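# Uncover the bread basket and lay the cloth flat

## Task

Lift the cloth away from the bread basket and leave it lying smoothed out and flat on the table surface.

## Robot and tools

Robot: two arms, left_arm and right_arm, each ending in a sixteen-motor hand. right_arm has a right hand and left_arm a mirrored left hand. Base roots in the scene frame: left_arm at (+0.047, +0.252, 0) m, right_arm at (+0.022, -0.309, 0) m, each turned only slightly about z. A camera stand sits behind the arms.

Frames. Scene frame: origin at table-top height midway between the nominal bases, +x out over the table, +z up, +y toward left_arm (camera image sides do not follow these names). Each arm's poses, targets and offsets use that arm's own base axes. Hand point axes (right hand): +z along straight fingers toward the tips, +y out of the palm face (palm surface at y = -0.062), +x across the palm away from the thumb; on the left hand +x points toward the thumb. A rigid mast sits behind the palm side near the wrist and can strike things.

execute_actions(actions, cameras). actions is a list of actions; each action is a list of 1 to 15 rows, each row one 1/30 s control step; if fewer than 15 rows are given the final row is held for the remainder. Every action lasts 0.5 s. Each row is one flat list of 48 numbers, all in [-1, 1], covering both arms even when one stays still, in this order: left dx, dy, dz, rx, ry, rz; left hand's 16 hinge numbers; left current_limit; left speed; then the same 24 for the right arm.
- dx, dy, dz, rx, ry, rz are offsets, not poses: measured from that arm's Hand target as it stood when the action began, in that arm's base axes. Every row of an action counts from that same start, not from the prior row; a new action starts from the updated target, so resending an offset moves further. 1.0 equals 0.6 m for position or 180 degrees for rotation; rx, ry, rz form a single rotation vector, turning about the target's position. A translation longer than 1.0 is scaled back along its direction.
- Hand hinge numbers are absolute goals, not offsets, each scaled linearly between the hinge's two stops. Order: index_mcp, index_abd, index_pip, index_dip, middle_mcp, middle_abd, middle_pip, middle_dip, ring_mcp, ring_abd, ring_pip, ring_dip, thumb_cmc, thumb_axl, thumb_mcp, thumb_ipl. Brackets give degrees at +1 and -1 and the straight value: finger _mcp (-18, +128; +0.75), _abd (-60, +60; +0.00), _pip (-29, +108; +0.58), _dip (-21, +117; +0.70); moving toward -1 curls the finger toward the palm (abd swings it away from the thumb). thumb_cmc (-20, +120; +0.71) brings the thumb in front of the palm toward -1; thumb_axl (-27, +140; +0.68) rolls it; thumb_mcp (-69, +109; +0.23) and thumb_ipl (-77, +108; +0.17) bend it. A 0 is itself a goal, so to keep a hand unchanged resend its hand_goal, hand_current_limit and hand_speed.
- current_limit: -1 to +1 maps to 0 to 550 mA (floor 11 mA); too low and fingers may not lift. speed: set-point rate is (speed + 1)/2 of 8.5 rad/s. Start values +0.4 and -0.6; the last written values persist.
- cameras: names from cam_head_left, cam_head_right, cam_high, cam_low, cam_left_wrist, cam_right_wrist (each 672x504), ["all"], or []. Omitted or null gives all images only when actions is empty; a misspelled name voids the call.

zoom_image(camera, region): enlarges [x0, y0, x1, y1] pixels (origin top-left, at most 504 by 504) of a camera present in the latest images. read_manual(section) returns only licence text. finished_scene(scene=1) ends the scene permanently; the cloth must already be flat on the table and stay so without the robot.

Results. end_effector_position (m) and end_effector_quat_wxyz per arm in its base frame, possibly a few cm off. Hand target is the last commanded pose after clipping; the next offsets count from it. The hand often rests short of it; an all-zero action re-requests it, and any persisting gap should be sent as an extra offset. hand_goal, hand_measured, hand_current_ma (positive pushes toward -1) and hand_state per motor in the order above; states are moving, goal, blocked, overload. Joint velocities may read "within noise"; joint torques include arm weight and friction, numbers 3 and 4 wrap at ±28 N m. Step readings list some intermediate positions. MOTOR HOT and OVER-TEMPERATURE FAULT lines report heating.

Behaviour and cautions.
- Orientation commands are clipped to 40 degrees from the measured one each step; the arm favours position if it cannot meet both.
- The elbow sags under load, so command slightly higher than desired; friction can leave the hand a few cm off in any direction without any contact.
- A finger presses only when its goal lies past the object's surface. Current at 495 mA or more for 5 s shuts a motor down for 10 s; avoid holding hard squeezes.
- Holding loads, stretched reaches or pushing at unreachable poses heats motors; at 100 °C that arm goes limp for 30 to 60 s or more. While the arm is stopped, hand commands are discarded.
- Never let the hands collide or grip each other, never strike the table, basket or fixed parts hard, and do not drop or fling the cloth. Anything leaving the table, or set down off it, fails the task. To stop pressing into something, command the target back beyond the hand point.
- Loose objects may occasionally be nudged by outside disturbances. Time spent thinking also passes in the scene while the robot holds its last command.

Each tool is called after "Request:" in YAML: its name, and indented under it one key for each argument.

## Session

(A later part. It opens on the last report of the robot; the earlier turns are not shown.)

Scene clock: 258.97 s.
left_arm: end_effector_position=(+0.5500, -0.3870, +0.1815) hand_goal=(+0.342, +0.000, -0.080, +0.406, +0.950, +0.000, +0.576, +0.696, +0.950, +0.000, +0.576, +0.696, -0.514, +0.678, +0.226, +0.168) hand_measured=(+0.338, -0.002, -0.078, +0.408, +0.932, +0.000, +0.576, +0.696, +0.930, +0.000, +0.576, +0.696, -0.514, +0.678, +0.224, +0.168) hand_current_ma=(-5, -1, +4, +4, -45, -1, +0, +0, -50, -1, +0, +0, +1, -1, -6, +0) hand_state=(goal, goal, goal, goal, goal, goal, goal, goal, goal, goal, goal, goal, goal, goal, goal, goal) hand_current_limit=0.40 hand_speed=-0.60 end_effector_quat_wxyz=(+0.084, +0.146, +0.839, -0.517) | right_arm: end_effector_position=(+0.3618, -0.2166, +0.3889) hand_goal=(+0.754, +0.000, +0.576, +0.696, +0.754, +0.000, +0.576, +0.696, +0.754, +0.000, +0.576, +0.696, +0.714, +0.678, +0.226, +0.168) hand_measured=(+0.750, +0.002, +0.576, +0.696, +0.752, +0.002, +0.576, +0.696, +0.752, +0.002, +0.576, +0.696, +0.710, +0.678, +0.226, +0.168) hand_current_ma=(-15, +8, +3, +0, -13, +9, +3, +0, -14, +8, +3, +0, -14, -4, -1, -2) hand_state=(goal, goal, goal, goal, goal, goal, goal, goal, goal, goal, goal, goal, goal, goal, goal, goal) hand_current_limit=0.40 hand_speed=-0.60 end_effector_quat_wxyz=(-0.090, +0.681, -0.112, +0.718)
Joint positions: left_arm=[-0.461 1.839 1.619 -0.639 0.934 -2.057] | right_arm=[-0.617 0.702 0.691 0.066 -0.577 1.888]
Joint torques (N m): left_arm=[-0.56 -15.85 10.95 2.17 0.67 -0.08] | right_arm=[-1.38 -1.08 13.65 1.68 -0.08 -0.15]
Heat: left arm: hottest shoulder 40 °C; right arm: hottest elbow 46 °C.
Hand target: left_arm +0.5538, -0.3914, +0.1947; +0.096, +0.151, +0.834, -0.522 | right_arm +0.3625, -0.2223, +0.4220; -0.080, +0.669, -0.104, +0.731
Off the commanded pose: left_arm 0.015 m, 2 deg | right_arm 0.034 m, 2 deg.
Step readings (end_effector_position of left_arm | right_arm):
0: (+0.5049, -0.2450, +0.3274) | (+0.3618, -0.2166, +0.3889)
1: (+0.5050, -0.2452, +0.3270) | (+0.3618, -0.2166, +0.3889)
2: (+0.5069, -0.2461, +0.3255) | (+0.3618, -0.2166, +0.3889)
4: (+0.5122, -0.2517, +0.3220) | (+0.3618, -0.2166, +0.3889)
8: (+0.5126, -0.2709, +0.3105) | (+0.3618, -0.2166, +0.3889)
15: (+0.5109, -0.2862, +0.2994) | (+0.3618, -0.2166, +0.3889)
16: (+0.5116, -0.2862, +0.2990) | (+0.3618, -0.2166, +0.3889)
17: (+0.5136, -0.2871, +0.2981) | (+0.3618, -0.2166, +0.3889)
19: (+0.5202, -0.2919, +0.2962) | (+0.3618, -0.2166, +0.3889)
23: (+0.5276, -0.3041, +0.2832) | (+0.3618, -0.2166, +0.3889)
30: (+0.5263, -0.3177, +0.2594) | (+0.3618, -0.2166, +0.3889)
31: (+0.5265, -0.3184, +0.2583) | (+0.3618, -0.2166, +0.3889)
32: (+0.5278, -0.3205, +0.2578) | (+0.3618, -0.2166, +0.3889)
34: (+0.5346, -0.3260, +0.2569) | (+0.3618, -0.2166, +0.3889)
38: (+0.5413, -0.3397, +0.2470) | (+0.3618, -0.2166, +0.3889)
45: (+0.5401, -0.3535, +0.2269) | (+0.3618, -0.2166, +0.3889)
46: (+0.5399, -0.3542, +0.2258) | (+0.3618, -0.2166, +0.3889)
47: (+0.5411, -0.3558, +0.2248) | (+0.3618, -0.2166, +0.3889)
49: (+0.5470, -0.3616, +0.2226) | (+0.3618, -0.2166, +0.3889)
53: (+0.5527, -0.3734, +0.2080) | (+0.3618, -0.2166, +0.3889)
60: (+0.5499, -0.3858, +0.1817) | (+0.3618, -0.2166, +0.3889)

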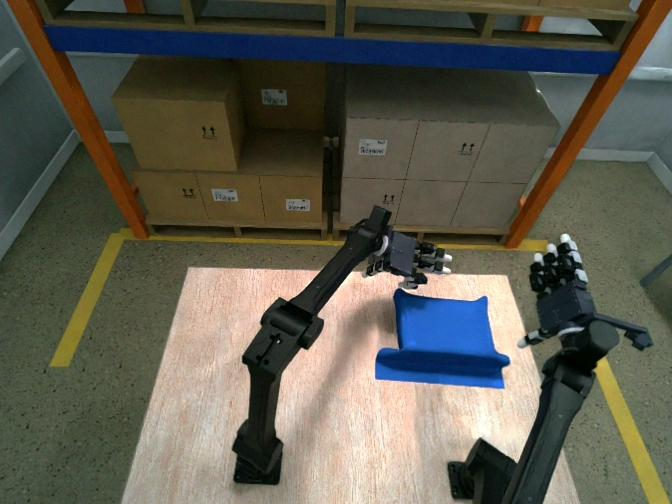

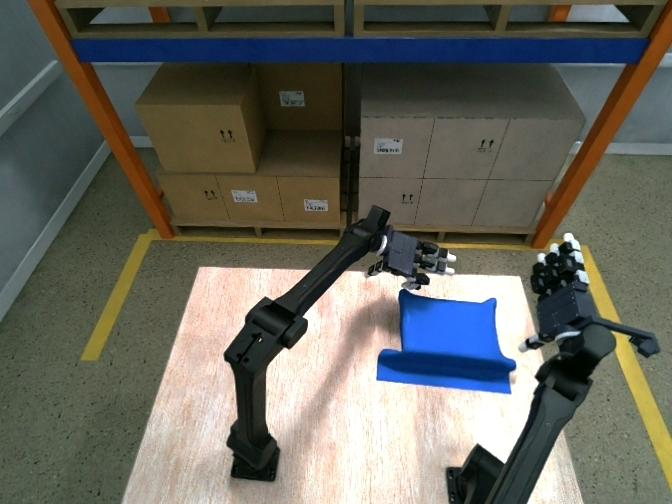

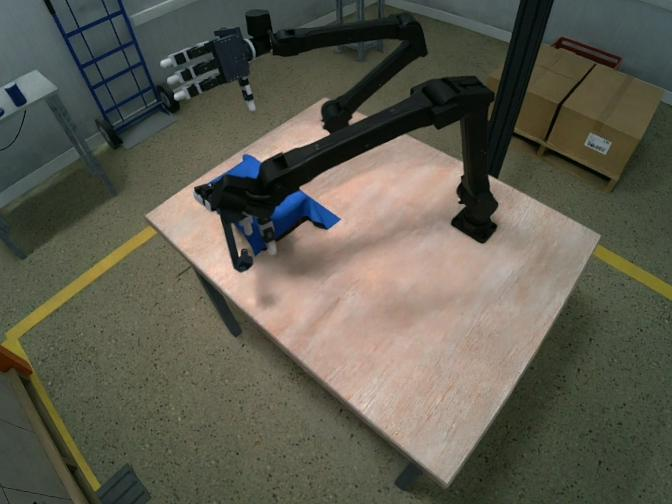

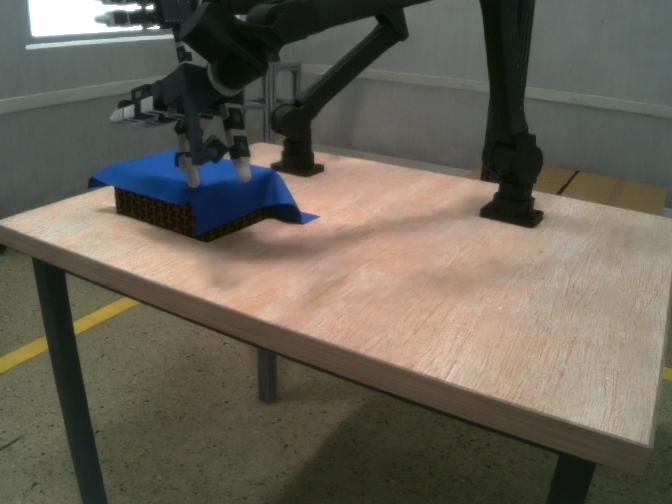

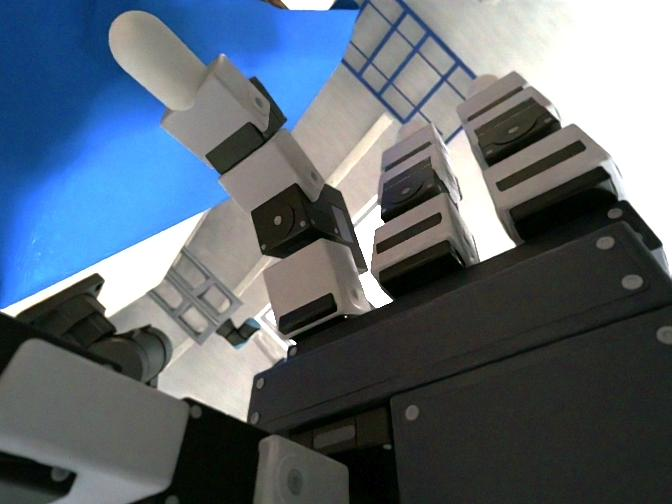

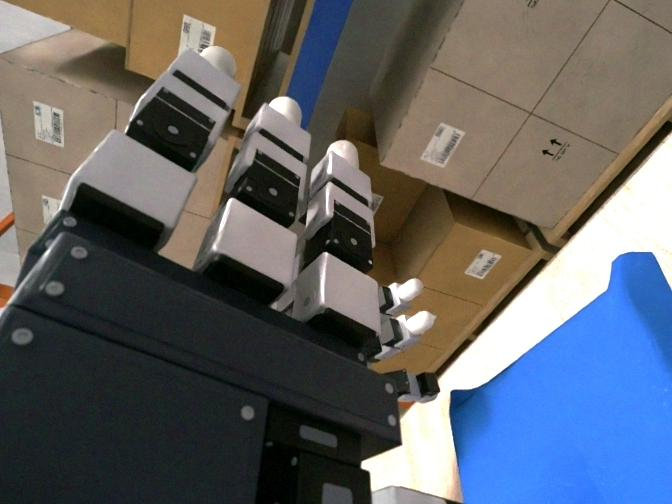

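Request:
execute_actions:
  actions:
    - [[0.0125,-0.042,-0.06,0,0,0,0.342,0,-0.08,0.406,1,0,0.576,0.696,1,0,0.576,0.696,-0.514,0.678,0.226,0.168,0.4,-0.6,0,0,0,0,0,0,0.754,0,0.576,0.696,0.754,0,0.576,0.696,0.754,0,0.576,0.696,0.714,0.678,0.226,0.168,0.4,-0.6]]
    - [[0.0125,-0.042,-0.06,0,0,0,0.342,0,-0.08,0.406,1,0,0.576,0.696,1,0,0.576,0.696,-0.514,0.678,0.226,0.168,0.4,-0.6,0,0,0,0,0,0,0.754,0,0.576,0.696,0.754,0,0.576,0.696,0.754,0,0.576,0.696,0.714,0.678,0.226,0.168,0.4,-0.6]]
  cameras: ["cam_head_right","cam_high","cam_low","cam_left_wrist"]

Request:
zoom_image:
  camera: "cam_low"
  region: [100, 80, 320, 245]

Request:
zoom_image:
  camera: "cam_head_right"
  region: [350, 220, 530, 355]

Scene clock: 293.43 s.
left_arm: end_effector_position=(+0.5577, -0.4283, +0.0972) hand_goal=(+0.342, +0.000, -0.080, +0.406, +1.000, +0.000, +0.576, +0.696, +1.000, +0.000, +0.576, +0.696, -0.514, +0.678, +0.226, +0.168) hand_measured=(+0.338, -0.002, -0.078, +0.408, +0.982, +0.000, +0.576, +0.696, +0.980, +0.000, +0.576, +0.696, -0.514, +0.678, +0.224, +0.168) hand_current_ma=(-5, -1, +4, +4, -45, -1, +0, +0, -51, -1, +0, +0, +1, -1, -6, +0) hand_state=(goal, goal, goal, goal, goal, goal, goal, goal, goal, goal, goal, goal, goal, goal, goal, goal) hand_current_limit=0.40 hand_speed=-0.60 end_effector_quat_wxyz=(+0.071, +0.152, +0.845, -0.507) | right_arm: end_effector_position=(+0.3618, -0.2166, +0.3889) hand_goal=(+0.754, +0.000, +0.576, +0.696, +0.754, +0.000, +0.576, +0.696, +0.754, +0.000, +0.576, +0.696, +0.714, +0.678, +0.226, +0.168) hand_measured=(+0.750, +0.002, +0.576, +0.696, +0.752, +0.002, +0.576, +0.696, +0.752, +0.002, +0.576, +0.696, +0.710, +0.678, +0.226, +0.168) hand_current_ma=(-15, +8, +3, +0, -13, +9, +3, +0, -14, +8, +3, +0, -14, -4, -1, -2) hand_state=(goal, goal, goal, goal, goal, goal, goal, goal, goal, goal, goal, goal, goal, goal, goal, goal) hand_current_limit=0.40 hand_speed=-0.60 end_effector_quat_wxyz=(-0.090, +0.681, -0.112, +0.718)
Joint positions: left_arm=[-0.517 1.984 1.619 -0.5 0.897 -2.081] | right_arm=[-0.617 0.702 0.691 0.066 -0.577 1.888]
Joint torques (N m): left_arm=[-0.97 -16.97 13.03 2 0.72 -0.05] | right_arm=[-1.32 -1.08 13.67 1.69 -0.08 -0.14]
Heat: left arm: hottest shoulder 40 °C; right arm: hottest elbow 48 °C.
Hand target: left_arm +0.5687, -0.4419, +0.1227; +0.096, +0.151, +0.834, -0.522 | right_arm +0.3625, -0.2223, +0.4220; -0.080, +0.669, -0.104, +0.731
Off the commanded pose: left_arm 0.031 m, 4 deg | right_arm 0.034 m, 2 deg.
joint sent to its limit (left arm) — joint 6 (wrist roll), lower limit. The joint targets still meet the commanded pose.
Step readings (end_effector_position of left_arm | right_arm):
0: (+0.5499, -0.3870, +0.1814) | (+0.3618, -0.2166, +0.3889)
1: (+0.5501, -0.3870, +0.1815) | (+0.3618, -0.2166, +0.3889)
2: (+0.5514, -0.3881, +0.1816) | (+0.3618, -0.2166, +0.3889)
4: (+0.5548, -0.3935, +0.1801) | (+0.3618, -0.2166, +0.3889)
8: (+0.5603, -0.4006, +0.1698) | (+0.3618, -0.2166, +0.3889)
15: (+0.5576, -0.4081, +0.1467) | (+0.3618, -0.2166, +0.3889)
16: (+0.5578, -0.4081, +0.1457) | (+0.3618, -0.2166, +0.3889)
17: (+0.5580, -0.4100, +0.1442) | (+0.3618, -0.2166, +0.3889)
19: (+0.5596, -0.4156, +0.1409) | (+0.3618, -0.2166, +0.3889)
23: (+0.5607, -0.4230, +0.1240) | (+0.3618, -0.2166, +0.3889)
30: (+0.5575, -0.4282, +0.0971) | (+0.3618, -0.2166, +0.3889)
Images, in order (width x height): cam_head_right 672x504, cam_high 672x504, cam_low 672x504, cam_left_wrist 672x504.

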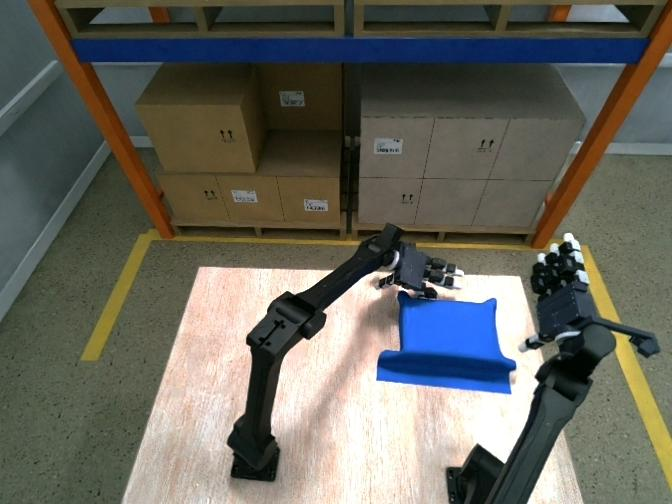

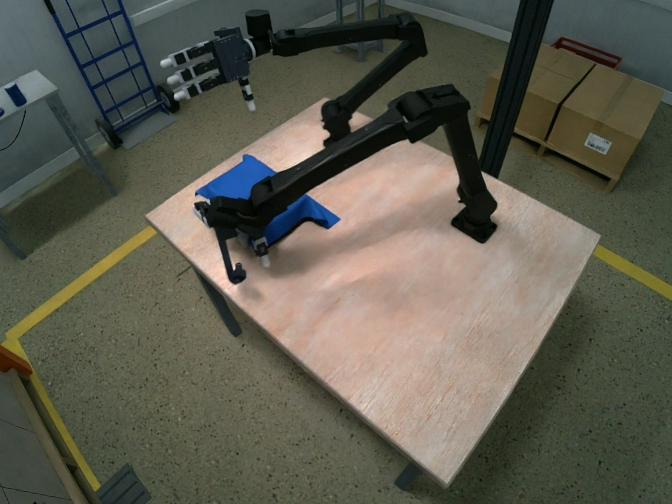

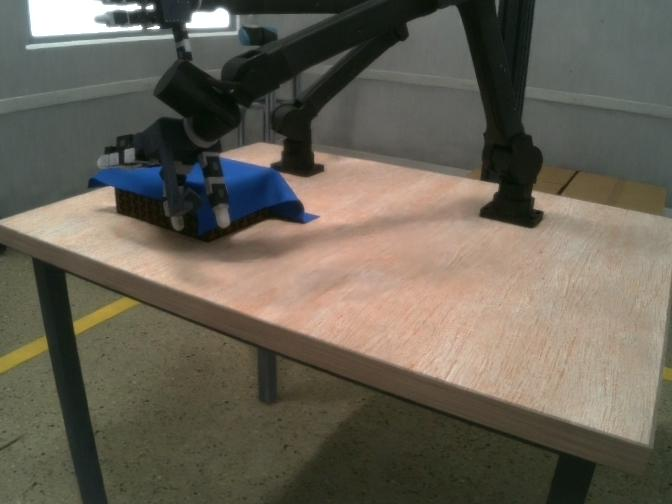

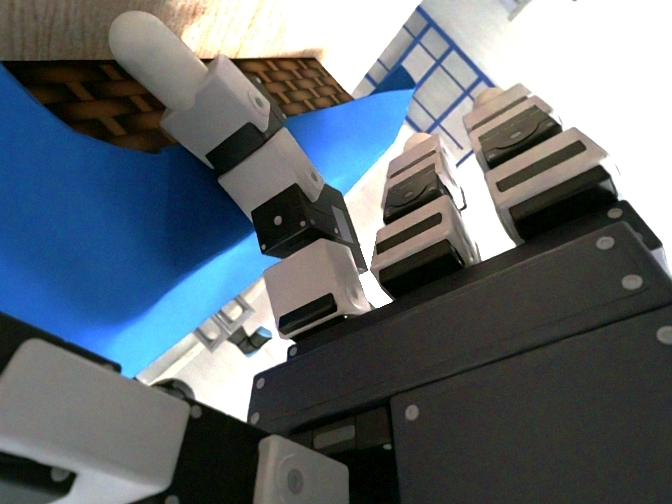

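Scaled by 2.291 from the camera's 672x504 image, which has a finer 960x720 frame.

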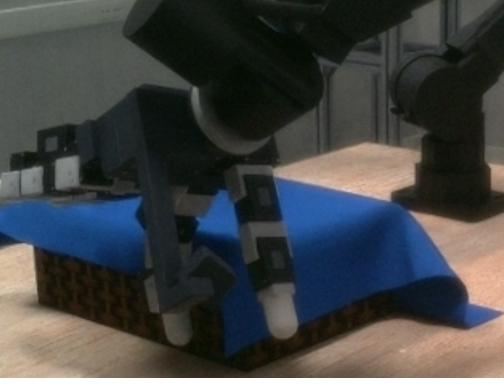

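Scaled by 2.800 from the camera's 672x504 image, which has a finer 960x720 frame.

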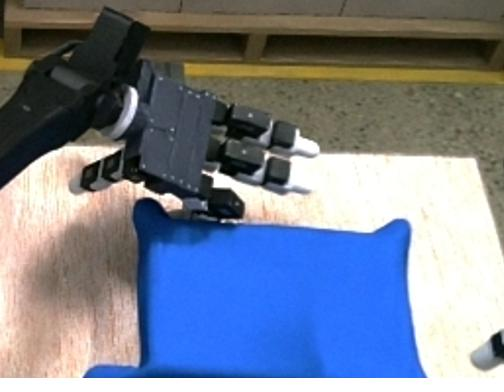

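Request:
execute_actions:
  actions:
    - [[0.0167,0,-0.0467,0,0,0,0.342,0,-0.08,0.406,1,0,0.576,0.696,1,0,0.576,0.696,-0.514,0.678,0.226,0.168,0.4,-0.6,0,0,0,0,0,0,0.754,0,0.576,0.696,0.754,0,0.576,0.696,0.754,0,0.576,0.696,0.714,0.678,0.226,0.168,0.4,-0.6]]
  cameras: ["cam_head_right","cam_high","cam_low","cam_left_wrist"]

Request:
zoom_image:
  camera: "cam_low"
  region: [100, 80, 320, 245]

Request:
zoom_image:
  camera: "cam_high"
  region: [180, 170, 360, 305]

Scene clock: 302.40 s.
left_arm: end_effector_position=(+0.5647, -0.4328, +0.0750) hand_goal=(+0.342, +0.000, -0.080, +0.406, +1.000, +0.000, +0.576, +0.696, +1.000, +0.000, +0.576, +0.696, -0.514, +0.678, +0.226, +0.168) hand_measured=(+0.338, -0.002, -0.078, +0.408, +0.982, +0.000, +0.576, +0.696, +0.980, +0.000, +0.576, +0.696, -0.514, +0.678, +0.224, +0.168) hand_current_ma=(-5, -1, +4, +4, -45, -1, +0, +0, -51, -1, +0, +0, +1, -1, -6, +0) hand_state=(goal, goal, goal, goal, goal, goal, goal, goal, goal, goal, goal, goal, goal, goal, goal, goal) hand_current_limit=0.40 hand_speed=-0.60 end_effector_quat_wxyz=(+0.073, +0.154, +0.843, -0.510) | right_arm: end_effector_position=(+0.3618, -0.2166, +0.3889) hand_goal=(+0.754, +0.000, +0.576, +0.696, +0.754, +0.000, +0.576, +0.696, +0.754, +0.000, +0.576, +0.696, +0.714, +0.678, +0.226, +0.168) hand_measured=(+0.750, +0.002, +0.576, +0.696, +0.752, +0.002, +0.576, +0.696, +0.752, +0.002, +0.576, +0.696, +0.710, +0.678, +0.226, +0.168) hand_current_ma=(-15, +8, +3, +0, -13, +9, +3, +0, -14, +8, +3, +0, -14, -4, -1, -2) hand_state=(goal, goal, goal, goal, goal, goal, goal, goal, goal, goal, goal, goal, goal, goal, goal, goal) hand_current_limit=0.40 hand_speed=-0.60 end_effector_quat_wxyz=(-0.090, +0.681, -0.112, +0.718)
Joint positions: left_arm=[-0.517 2.025 1.619 -0.452 0.9 -2.082] | right_arm=[-0.617 0.702 0.691 0.066 -0.577 1.888]
Joint torques (N m): left_arm=[-0.26 -17.03 12.57 2.21 0.75 -0.05] | right_arm=[-1.32 -1.14 13.65 1.68 -0.08 -0.14]
Heat: left arm: hottest shoulder 41 °C; right arm: hottest elbow 48 °C.
Hand target: left_arm +0.5787, -0.4419, +0.0948; +0.096, +0.151, +0.834, -0.522 | right_arm +0.3625, -0.2223, +0.4220; -0.080, +0.669, -0.104, +0.731
Off the commanded pose: left_arm 0.026 m, 3 deg | right_arm 0.034 m, 2 deg.
joint sent to its limit (left arm) — joint 6 (wrist roll), lower limit. The joint targets still meet the commanded pose.
Step readings (end_effector_position of left_arm | right_arm):
0: (+0.5577, -0.4283, +0.0972) | (+0.3618, -0.2166, +0.3889)
1: (+0.5578, -0.4283, +0.0973) | (+0.3618, -0.2166, +0.3889)
2: (+0.5584, -0.4288, +0.0974) | (+0.3618, -0.2166, +0.3889)
4: (+0.5611, -0.4306, +0.0969) | (+0.3618, -0.2166, +0.3889)
8: (+0.5645, -0.4326, +0.0904) | (+0.3618, -0.2166, +0.3889)
15: (+0.5644, -0.4326, +0.0753) | (+0.3618, -0.2166, +0.3889)
Images, in order (width x height): cam_head_right 672x504, cam_high 672x504, cam_low 672x504, cam_left_wrist 672x504.

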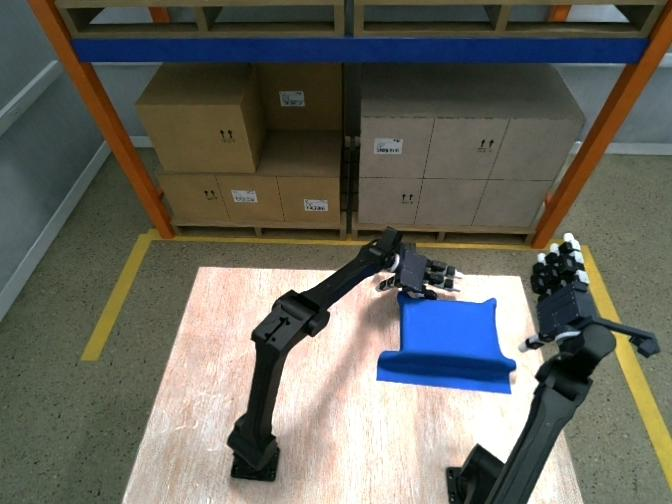

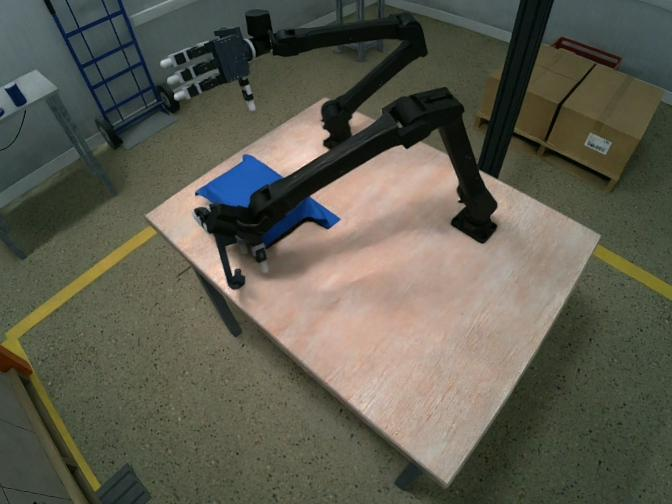

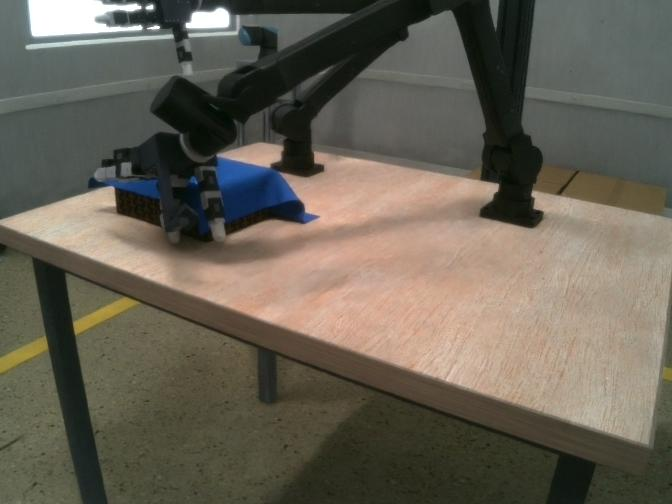

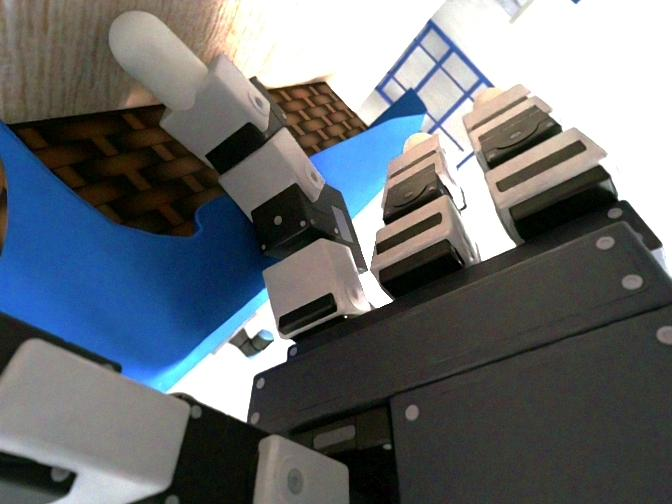

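Scaled by 2.291 from the camera's 672x504 image, which has a finer 960x720 frame.

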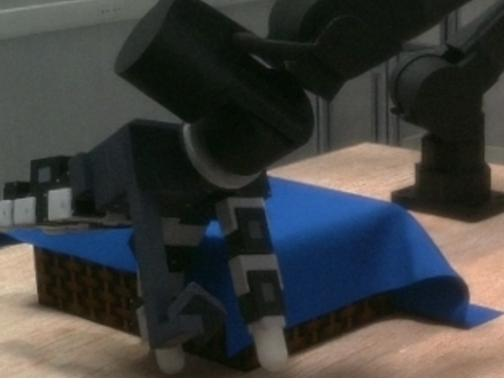

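Scaled by 2.800 from the camera's 672x504 image, which has a finer 960x720 frame.

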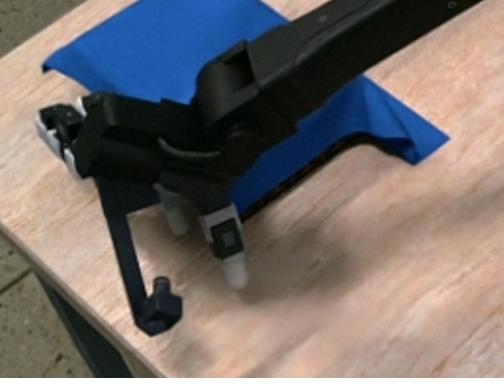

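Request:
execute_actions:
  actions:
    - [[0,0,0,0,0,0,0.1,0,-0.168,0.348,1,0,0.576,0.696,1,0,0.576,0.696,-0.514,0.678,0,0.168,0.4,-0.7,0,0,0,0,0,0,0.754,0,0.576,0.696,0.754,0,0.576,0.696,0.754,0,0.576,0.696,0.714,0.678,0.226,0.168,0.4,-0.6]]
    - [[0,0,0,0,0,0,-0.2,0,-0.168,0.348,1,0,0.576,0.696,1,0,0.576,0.696,-0.514,0.678,-0.3,0.168,0.4,-0.7,0,0,0,0,0,0,0.754,0,0.576,0.696,0.754,0,0.576,0.696,0.754,0,0.576,0.696,0.714,0.678,0.226,0.168,0.4,-0.6]]
  cameras: ["cam_head_right","cam_high","cam_low","cam_left_wrist"]

Request:
zoom_image:
  camera: "cam_low"
  region: [100, 80, 320, 245]

Request:
zoom_image:
  camera: "cam_high"
  region: [180, 170, 360, 305]

Scene clock: 320.73 s.
left_arm: end_effector_position=(+0.5646, -0.4328, +0.0750) hand_goal=(-0.200, +0.000, -0.168, +0.348, +1.000, +0.000, +0.576, +0.696, +1.000, +0.000, +0.576, +0.696, -0.514, +0.678, -0.300, +0.168) hand_measured=(-0.036, -0.002, -0.154, +0.352, +0.982, +0.000, +0.576, +0.696, +0.980, +0.000, +0.576, +0.696, -0.514, +0.678, -0.116, +0.184) hand_current_ma=(+385, -1, +34, +6, -45, -1, +0, +0, -51, -1, +0, +0, +1, -1, +385, +54) hand_state=(blocked, goal, goal, goal, goal, goal, goal, goal, goal, goal, goal, goal, goal, goal, blocked, goal) hand_current_limit=0.40 hand_speed=-0.70 end_effector_quat_wxyz=(+0.073, +0.154, +0.843, -0.510) | right_arm: end_effector_position=(+0.3618, -0.2166, +0.3889) hand_goal=(+0.754, +0.000, +0.576, +0.696, +0.754, +0.000, +0.576, +0.696, +0.754, +0.000, +0.576, +0.696, +0.714, +0.678, +0.226, +0.168) hand_measured=(+0.750, +0.002, +0.576, +0.696, +0.752, +0.002, +0.576, +0.696, +0.752, +0.002, +0.576, +0.696, +0.710, +0.678, +0.226, +0.168) hand_current_ma=(-15, +8, +3, +0, -13, +9, +3, +0, -14, +8, +3, +0, -14, -4, -1, -2) hand_state=(goal, goal, goal, goal, goal, goal, goal, goal, goal, goal, goal, goal, goal, goal, goal, goal) hand_current_limit=0.40 hand_speed=-0.60 end_effector_quat_wxyz=(-0.090, +0.681, -0.112, +0.718)
Joint positions: left_arm=[-0.517 2.025 1.619 -0.452 0.901 -2.082] | right_arm=[-0.617 0.702 0.691 0.066 -0.577 1.888]
Joint torques (N m): left_arm=[-0.26 -17.03 12.57 2.21 0.73 -0.05] | right_arm=[-1.38 -0.97 13.61 1.69 -0.09 -0.14]
Heat: left arm: hottest shoulder 40 °C; right arm: hottest elbow 49 °C.
Hand target: left_arm +0.5787, -0.4419, +0.0948; +0.096, +0.151, +0.834, -0.522 | right_arm +0.3625, -0.2223, +0.4220; -0.080, +0.669, -0.104, +0.731
Off the commanded pose: left_arm 0.026 m, 3 deg | right_arm 0.034 m, 2 deg.
joint sent to its limit (left arm) — joint 6 (wrist roll), lower limit. The joint targets still meet the commanded pose.
Step readings (end_effector_position of left_arm | right_arm):
0: (+0.5647, -0.4328, +0.0750) | (+0.3618, -0.2166, +0.3889)
1: (+0.5647, -0.4328, +0.0750) | (+0.3618, -0.2166, +0.3889)
2: (+0.5646, -0.4328, +0.0750) | (+0.3618, -0.2166, +0.3889)
4: (+0.5646, -0.4328, +0.0750) | (+0.3618, -0.2166, +0.3889)
8: (+0.5646, -0.4328, +0.0750) | (+0.3618, -0.2166, +0.3889)
15: (+0.5646, -0.4328, +0.0750) | (+0.3618, -0.2166, +0.3889)
16: (+0.5646, -0.4328, +0.0750) | (+0.3618, -0.2166, +0.3889)
17: (+0.5646, -0.4328, +0.0750) | (+0.3618, -0.2166, +0.3889)
19: (+0.5646, -0.4328, +0.0750) | (+0.3618, -0.2166, +0.3889)
23: (+0.5646, -0.4328, +0.0750) | (+0.3618, -0.2166, +0.3889)
30: (+0.5646, -0.4328, +0.0750) | (+0.3618, -0.2166, +0.3889)
Images, in order (width x height): cam_head_right 672x504, cam_high 672x504, cam_low 672x504, cam_left_wrist 672x504.

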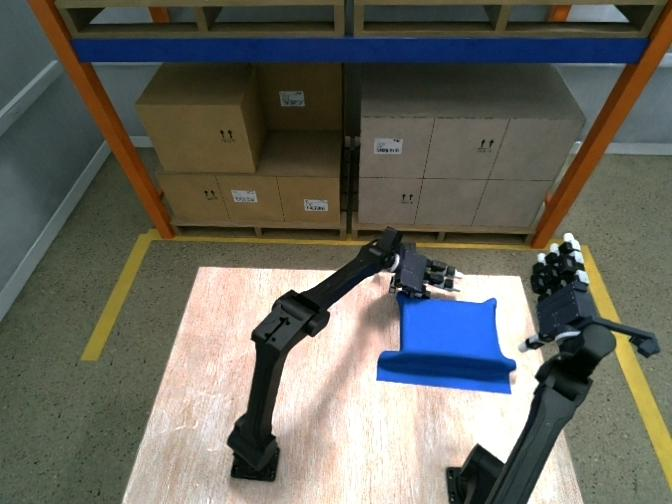

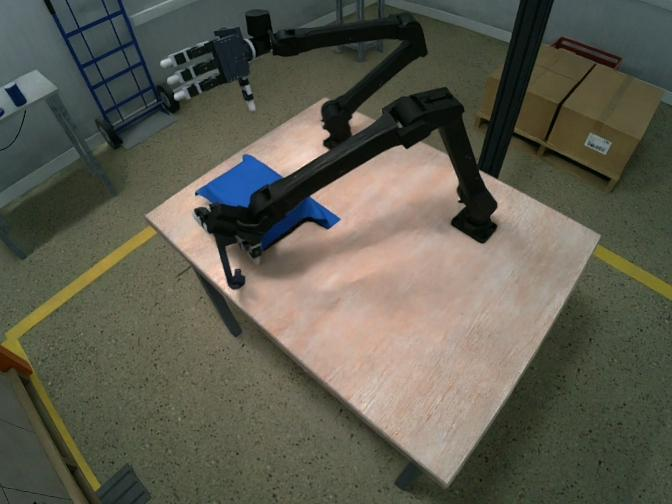

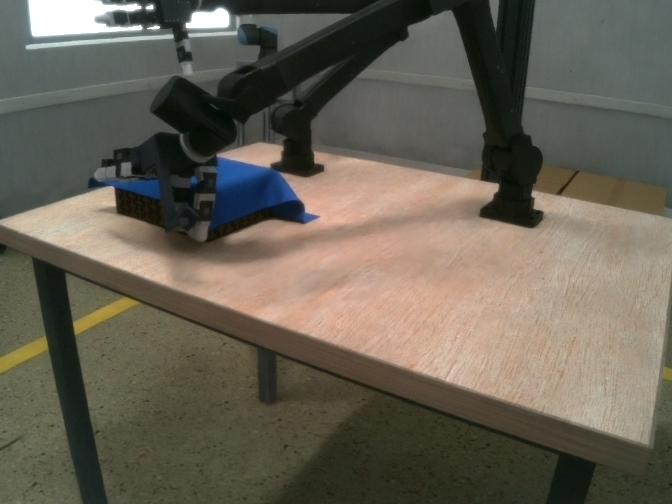

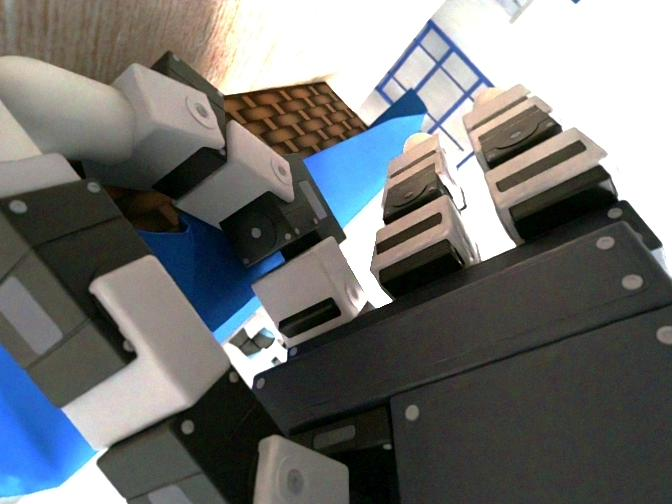

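Scaled by 2.291 from the camera's 672x504 image, which has a finer 960x720 frame.

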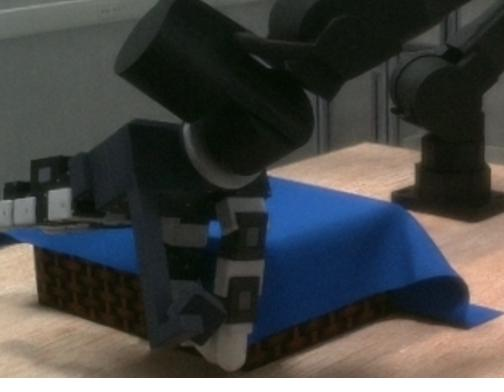

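Scaled by 2.800 from the camera's 672x504 image, which has a finer 960x720 frame.

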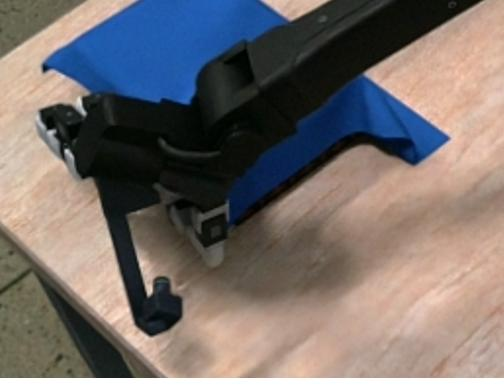

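Request:
execute_actions:
  actions:
    - [[0,0.02,0.07,0,0,0,-0.2,0,-0.168,0.348,1,0,0.576,0.696,1,0,0.576,0.696,-0.514,0.678,-0.3,0.168,0.4,-0.7,0,0,0,0,0,0,0.754,0,0.576,0.696,0.754,0,0.576,0.696,0.754,0,0.576,0.696,0.714,0.678,0.226,0.168,0.4,-0.6]]
    - [[0,0.02,0.07,0,0,0,-0.2,0,-0.168,0.348,1,0,0.576,0.696,1,0,0.576,0.696,-0.514,0.678,-0.3,0.168,0.4,-0.7,0,0,0,0,0,0,0.754,0,0.576,0.696,0.754,0,0.576,0.696,0.754,0,0.576,0.696,0.714,0.678,0.226,0.168,0.4,-0.6]]
  cameras: ["cam_head_right","cam_high","cam_low","cam_left_wrist"]

Request:
zoom_image:
  camera: "cam_low"
  region: [100, 80, 320, 245]

Scene clock: 328.53 s.
left_arm: end_effector_position=(+0.5599, -0.4124, +0.1403) hand_goal=(-0.200, +0.000, -0.168, +0.348, +1.000, +0.000, +0.576, +0.696, +1.000, +0.000, +0.576, +0.696, -0.514, +0.678, -0.300, +0.168) hand_measured=(-0.036, -0.002, -0.154, +0.352, +0.982, +0.000, +0.576, +0.696, +0.980, +0.000, +0.576, +0.696, -0.514, +0.678, -0.116, +0.184) hand_current_ma=(+385, -1, +34, +6, -45, -1, +0, +0, -51, -1, +0, +0, +1, -1, +385, +54) hand_state=(blocked, goal, goal, goal, goal, goal, goal, goal, goal, goal, goal, goal, goal, goal, blocked, goal) hand_current_limit=0.40 hand_speed=-0.70 end_effector_quat_wxyz=(+0.069, +0.143, +0.844, -0.512) | right_arm: end_effector_position=(+0.3618, -0.2166, +0.3889) hand_goal=(+0.754, +0.000, +0.576, +0.696, +0.754, +0.000, +0.576, +0.696, +0.754, +0.000, +0.576, +0.696, +0.714, +0.678, +0.226, +0.168) hand_measured=(+0.750, +0.002, +0.576, +0.696, +0.752, +0.002, +0.576, +0.696, +0.752, +0.002, +0.576, +0.696, +0.710, +0.678, +0.226, +0.168) hand_current_ma=(-15, +8, +3, +0, -13, +9, +3, +0, -14, +8, +3, +0, -14, -4, -1, -2) hand_state=(goal, goal, goal, goal, goal, goal, goal, goal, goal, goal, goal, goal, goal, goal, goal, goal) hand_current_limit=0.40 hand_speed=-0.60 end_effector_quat_wxyz=(-0.090, +0.681, -0.112, +0.718)
Joint positions: left_arm=[-0.49 1.935 1.658 -0.596 0.918 -2.082] | right_arm=[-0.617 0.702 0.691 0.066 -0.577 1.888]
Joint torques (N m): left_arm=[0.26 -17.49 15.1 1.32 0.75 -0.05] | right_arm=[-1.14 -1.2 13.65 1.7 -0.08 -0.15]
Heat: left arm: hottest shoulder 41 °C; right arm: hottest elbow 49 °C.
Hand target: left_arm +0.5788, -0.4178, +0.1787; +0.096, +0.151, +0.834, -0.522 | right_arm +0.3625, -0.2223, +0.4220; -0.080, +0.669, -0.104, +0.731
Off the commanded pose: left_arm 0.043 m, 4 deg | right_arm 0.034 m, 2 deg.
joint sent to its limit (left arm) — joint 6 (wrist roll), lower limit. The joint targets still meet the commanded pose.
Step readings (end_effector_position of left_arm | right_arm):
0: (+0.5646, -0.4328, +0.0750) | (+0.3618, -0.2166, +0.3889)
1: (+0.5646, -0.4328, +0.0750) | (+0.3618, -0.2166, +0.3889)
2: (+0.5641, -0.4328, +0.0749) | (+0.3618, -0.2166, +0.3889)
4: (+0.5618, -0.4310, +0.0750) | (+0.3618, -0.2166, +0.3889)
8: (+0.5578, -0.4267, +0.0790) | (+0.3618, -0.2166, +0.3889)
15: (+0.5573, -0.4250, +0.0930) | (+0.3618, -0.2166, +0.3889)
16: (+0.5572, -0.4247, +0.0941) | (+0.3618, -0.2166, +0.3889)
17: (+0.5564, -0.4238, +0.0960) | (+0.3618, -0.2166, +0.3889)
19: (+0.5532, -0.4209, +0.0988) | (+0.3618, -0.2166, +0.3889)
23: (+0.5526, -0.4145, +0.1123) | (+0.3618, -0.2166, +0.3889)
30: (+0.5591, -0.4129, +0.1382) | (+0.3618, -0.2166, +0.3889)
Images, in order (width x height): cam_head_right 672x504, cam_high 672x504, cam_low 672x504, cam_left_wrist 672x504.

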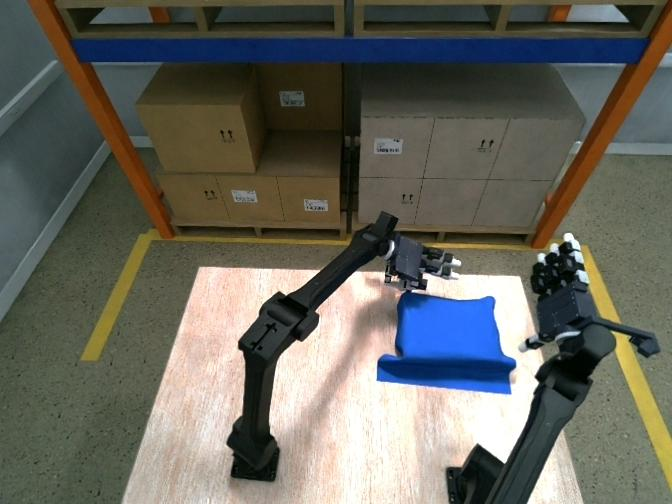

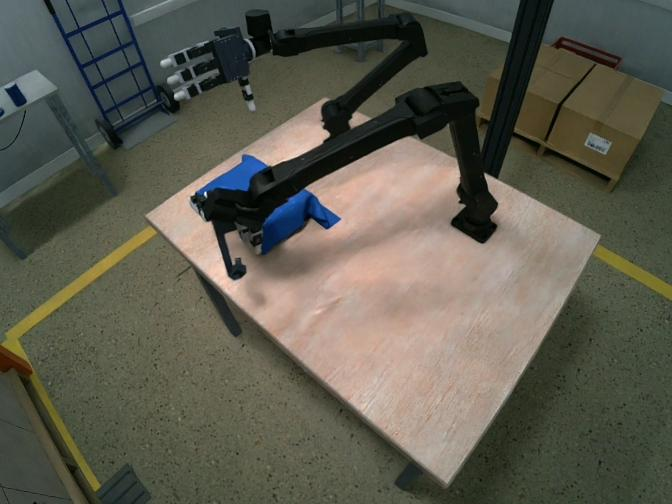

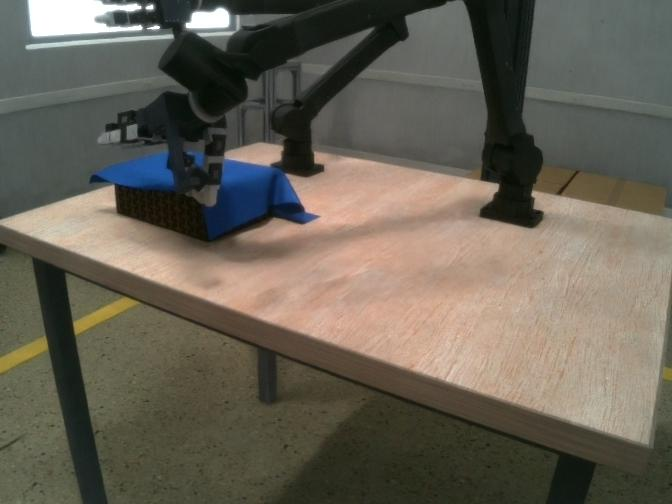

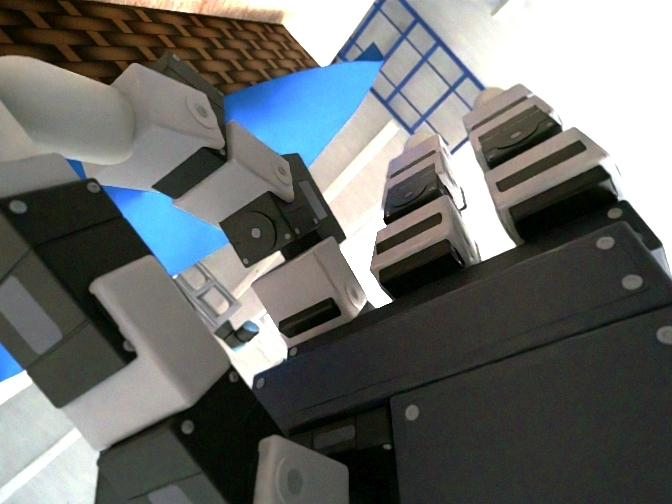

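Scaled by 2.291 from the camera's 672x504 image, which has a finer 960x720 frame.

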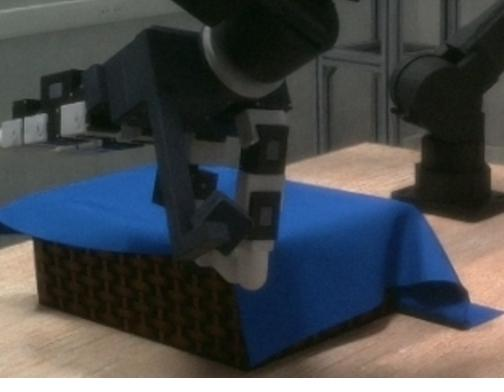

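Request:
execute_actions:
  actions:
    - [[0,0.03,0.07,0,0,0,-0.2,0,-0.168,0.348,1,0,0.576,0.696,1,0,0.576,0.696,-0.514,0.678,-0.3,0.168,0.4,-0.7,0,0,0,0,0,0,0.754,0,0.576,0.696,0.754,0,0.576,0.696,0.754,0,0.576,0.696,0.714,0.678,0.226,0.168,0.4,-0.6]]
    - [[0,0.03,0.07,0,0,0,-0.2,0,-0.168,0.348,1,0,0.576,0.696,1,0,0.576,0.696,-0.514,0.678,-0.3,0.168,0.4,-0.7,0,0,0,0,0,0,0.754,0,0.576,0.696,0.754,0,0.576,0.696,0.754,0,0.576,0.696,0.714,0.678,0.226,0.168,0.4,-0.6]]
  cameras: ["cam_head_right","cam_high","cam_low","cam_left_wrist"]

Request:
zoom_image:
  camera: "cam_low"
  region: [100, 80, 320, 245]

Scene clock: 336.40 s.
left_arm: end_effector_position=(+0.5618, -0.3791, +0.2213) hand_goal=(-0.200, +0.000, -0.168, +0.348, +1.000, +0.000, +0.576, +0.696, +1.000, +0.000, +0.576, +0.696, -0.514, +0.678, -0.300, +0.168) hand_measured=(-0.036, -0.002, -0.154, +0.352, +0.982, +0.000, +0.576, +0.696, +0.980, +0.000, +0.576, +0.696, -0.514, +0.678, -0.116, +0.184) hand_current_ma=(+385, -1, +34, +6, -45, -1, +0, +0, -51, -1, +0, +0, +1, -1, +385, +54) hand_state=(blocked, goal, goal, goal, goal, goal, goal, goal, goal, goal, goal, goal, goal, goal, blocked, goal) hand_current_limit=0.40 hand_speed=-0.70 end_effector_quat_wxyz=(+0.062, +0.132, +0.846, -0.514) | right_arm: end_effector_position=(+0.3618, -0.2166, +0.3889) hand_goal=(+0.754, +0.000, +0.576, +0.696, +0.754, +0.000, +0.576, +0.696, +0.754, +0.000, +0.576, +0.696, +0.714, +0.678, +0.226, +0.168) hand_measured=(+0.750, +0.002, +0.576, +0.696, +0.752, +0.002, +0.576, +0.696, +0.752, +0.002, +0.576, +0.696, +0.710, +0.678, +0.226, +0.168) hand_current_ma=(-15, +8, +3, +0, -13, +9, +3, +0, -14, +8, +3, +0, -14, -4, -1, -2) hand_state=(goal, goal, goal, goal, goal, goal, goal, goal, goal, goal, goal, goal, goal, goal, goal, goal) hand_current_limit=0.40 hand_speed=-0.60 end_effector_quat_wxyz=(-0.090, +0.681, -0.112, +0.718)
Joint positions: left_arm=[-0.44 1.873 1.788 -0.843 0.951 -2.04] | right_arm=[-0.617 0.702 0.691 0.066 -0.577 1.888]
Joint torques (N m): left_arm=[0.32 -16.97 15.77 1.22 0.8 0.12] | right_arm=[-1.32 -1.08 13.65 1.68 -0.1 -0.13]
Heat: left arm: hottest shoulder 41 °C; right arm: hottest elbow 50 °C.
Hand target: left_arm +0.5787, -0.3819, +0.2627; +0.096, +0.151, +0.834, -0.522 | right_arm +0.3625, -0.2223, +0.4220; -0.080, +0.669, -0.104, +0.731
Off the commanded pose: left_arm 0.045 m, 5 deg | right_arm 0.034 m, 2 deg.
Step readings (end_effector_position of left_arm | right_arm):
0: (+0.5599, -0.4124, +0.1403) | (+0.3618, -0.2166, +0.3889)
1: (+0.5596, -0.4123, +0.1402) | (+0.3618, -0.2166, +0.3889)
2: (+0.5588, -0.4107, +0.1408) | (+0.3618, -0.2166, +0.3889)
4: (+0.5562, -0.4065, +0.1423) | (+0.3618, -0.2166, +0.3889)
8: (+0.5527, -0.4005, +0.1525) | (+0.3618, -0.2166, +0.3889)
15: (+0.5589, -0.3959, +0.1773) | (+0.3618, -0.2166, +0.3889)
16: (+0.5592, -0.3960, +0.1797) | (+0.3618, -0.2166, +0.3889)
17: (+0.5592, -0.3946, +0.1821) | (+0.3618, -0.2166, +0.3889)
19: (+0.5577, -0.3906, +0.1860) | (+0.3618, -0.2166, +0.3889)
23: (+0.5565, -0.3843, +0.1989) | (+0.3618, -0.2166, +0.3889)
30: (+0.5616, -0.3797, +0.2198) | (+0.3618, -0.2166, +0.3889)
Images, in order (width x height): cam_head_right 672x504, cam_high 672x504, cam_low 672x504, cam_left_wrist 672x504.

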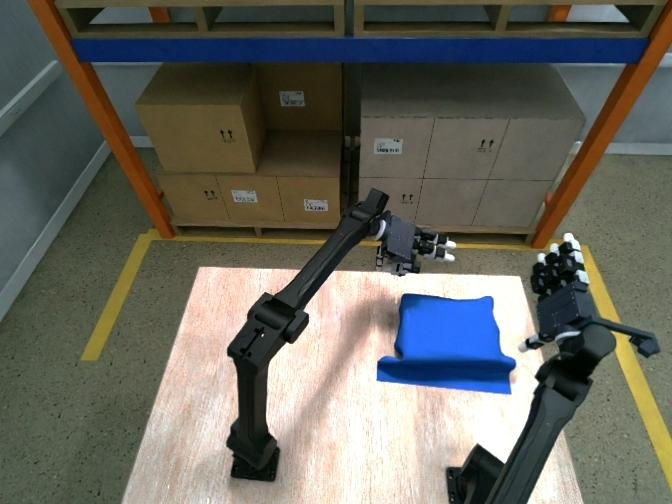

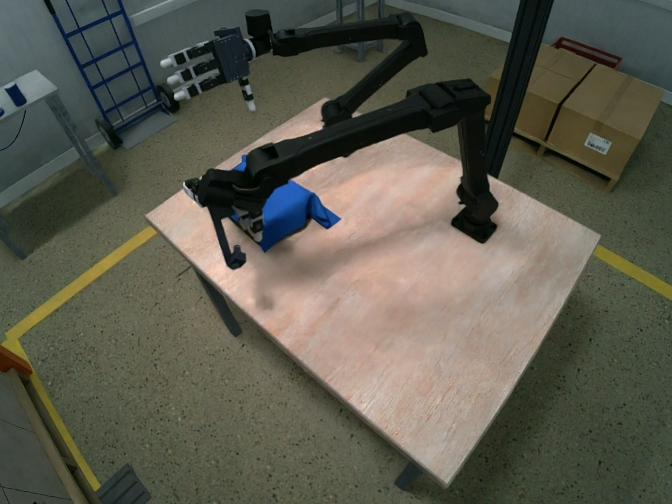

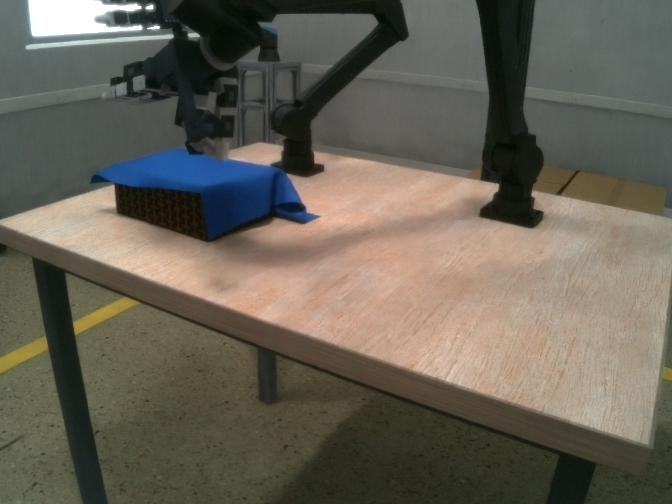

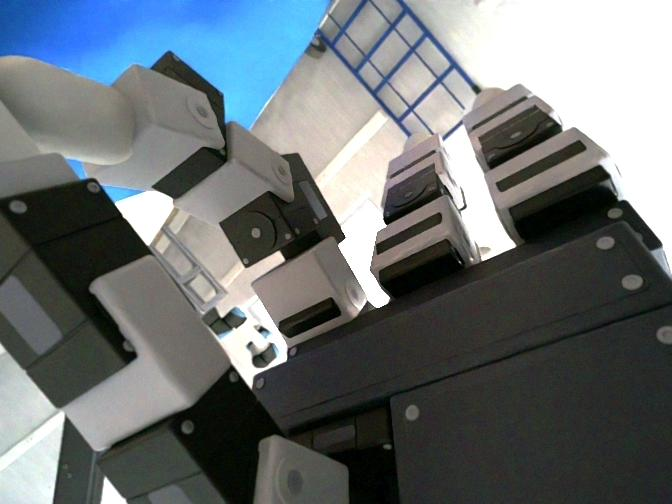

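Scaled by 2.291 from the camera's 672x504 image, which has a finer 960x720 frame.

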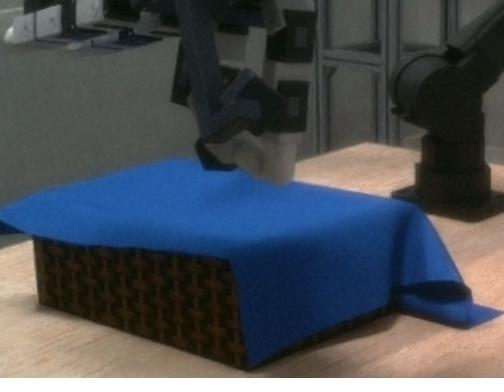

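Request:
zoom_image:
  camera: "cam_head_right"
  region: [360, 320, 460, 395]

Request:
zoom_image:
  camera: "cam_high"
  region: [260, 160, 360, 235]

Request:
zoom_image:
  camera: "cam_low"
  region: [230, 150, 330, 225]

Scaled by 5.040 from the camera's 672x504 image, which has a finer 960x720 frame.

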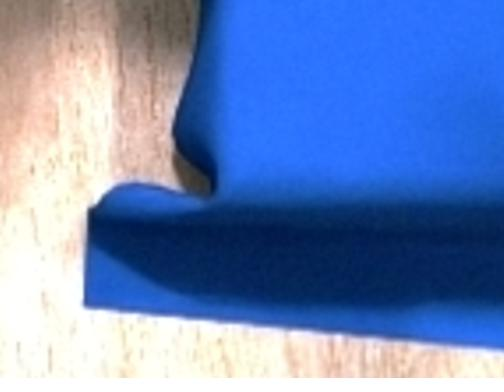

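Scaled by 5.040 from the camera's 672x504 image, which has a finer 960x720 frame.

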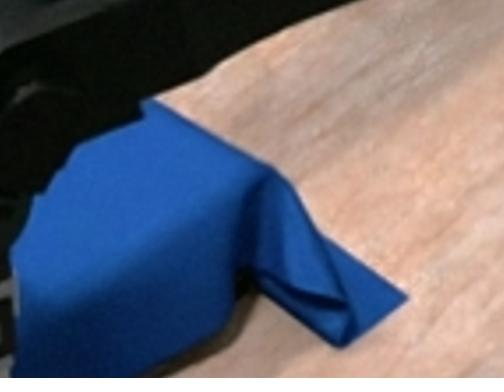

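Scaled by 5.040 from the camera's 672x504 image, which has a finer 960x720 frame.

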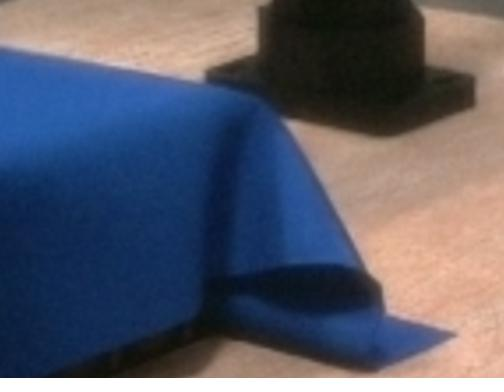

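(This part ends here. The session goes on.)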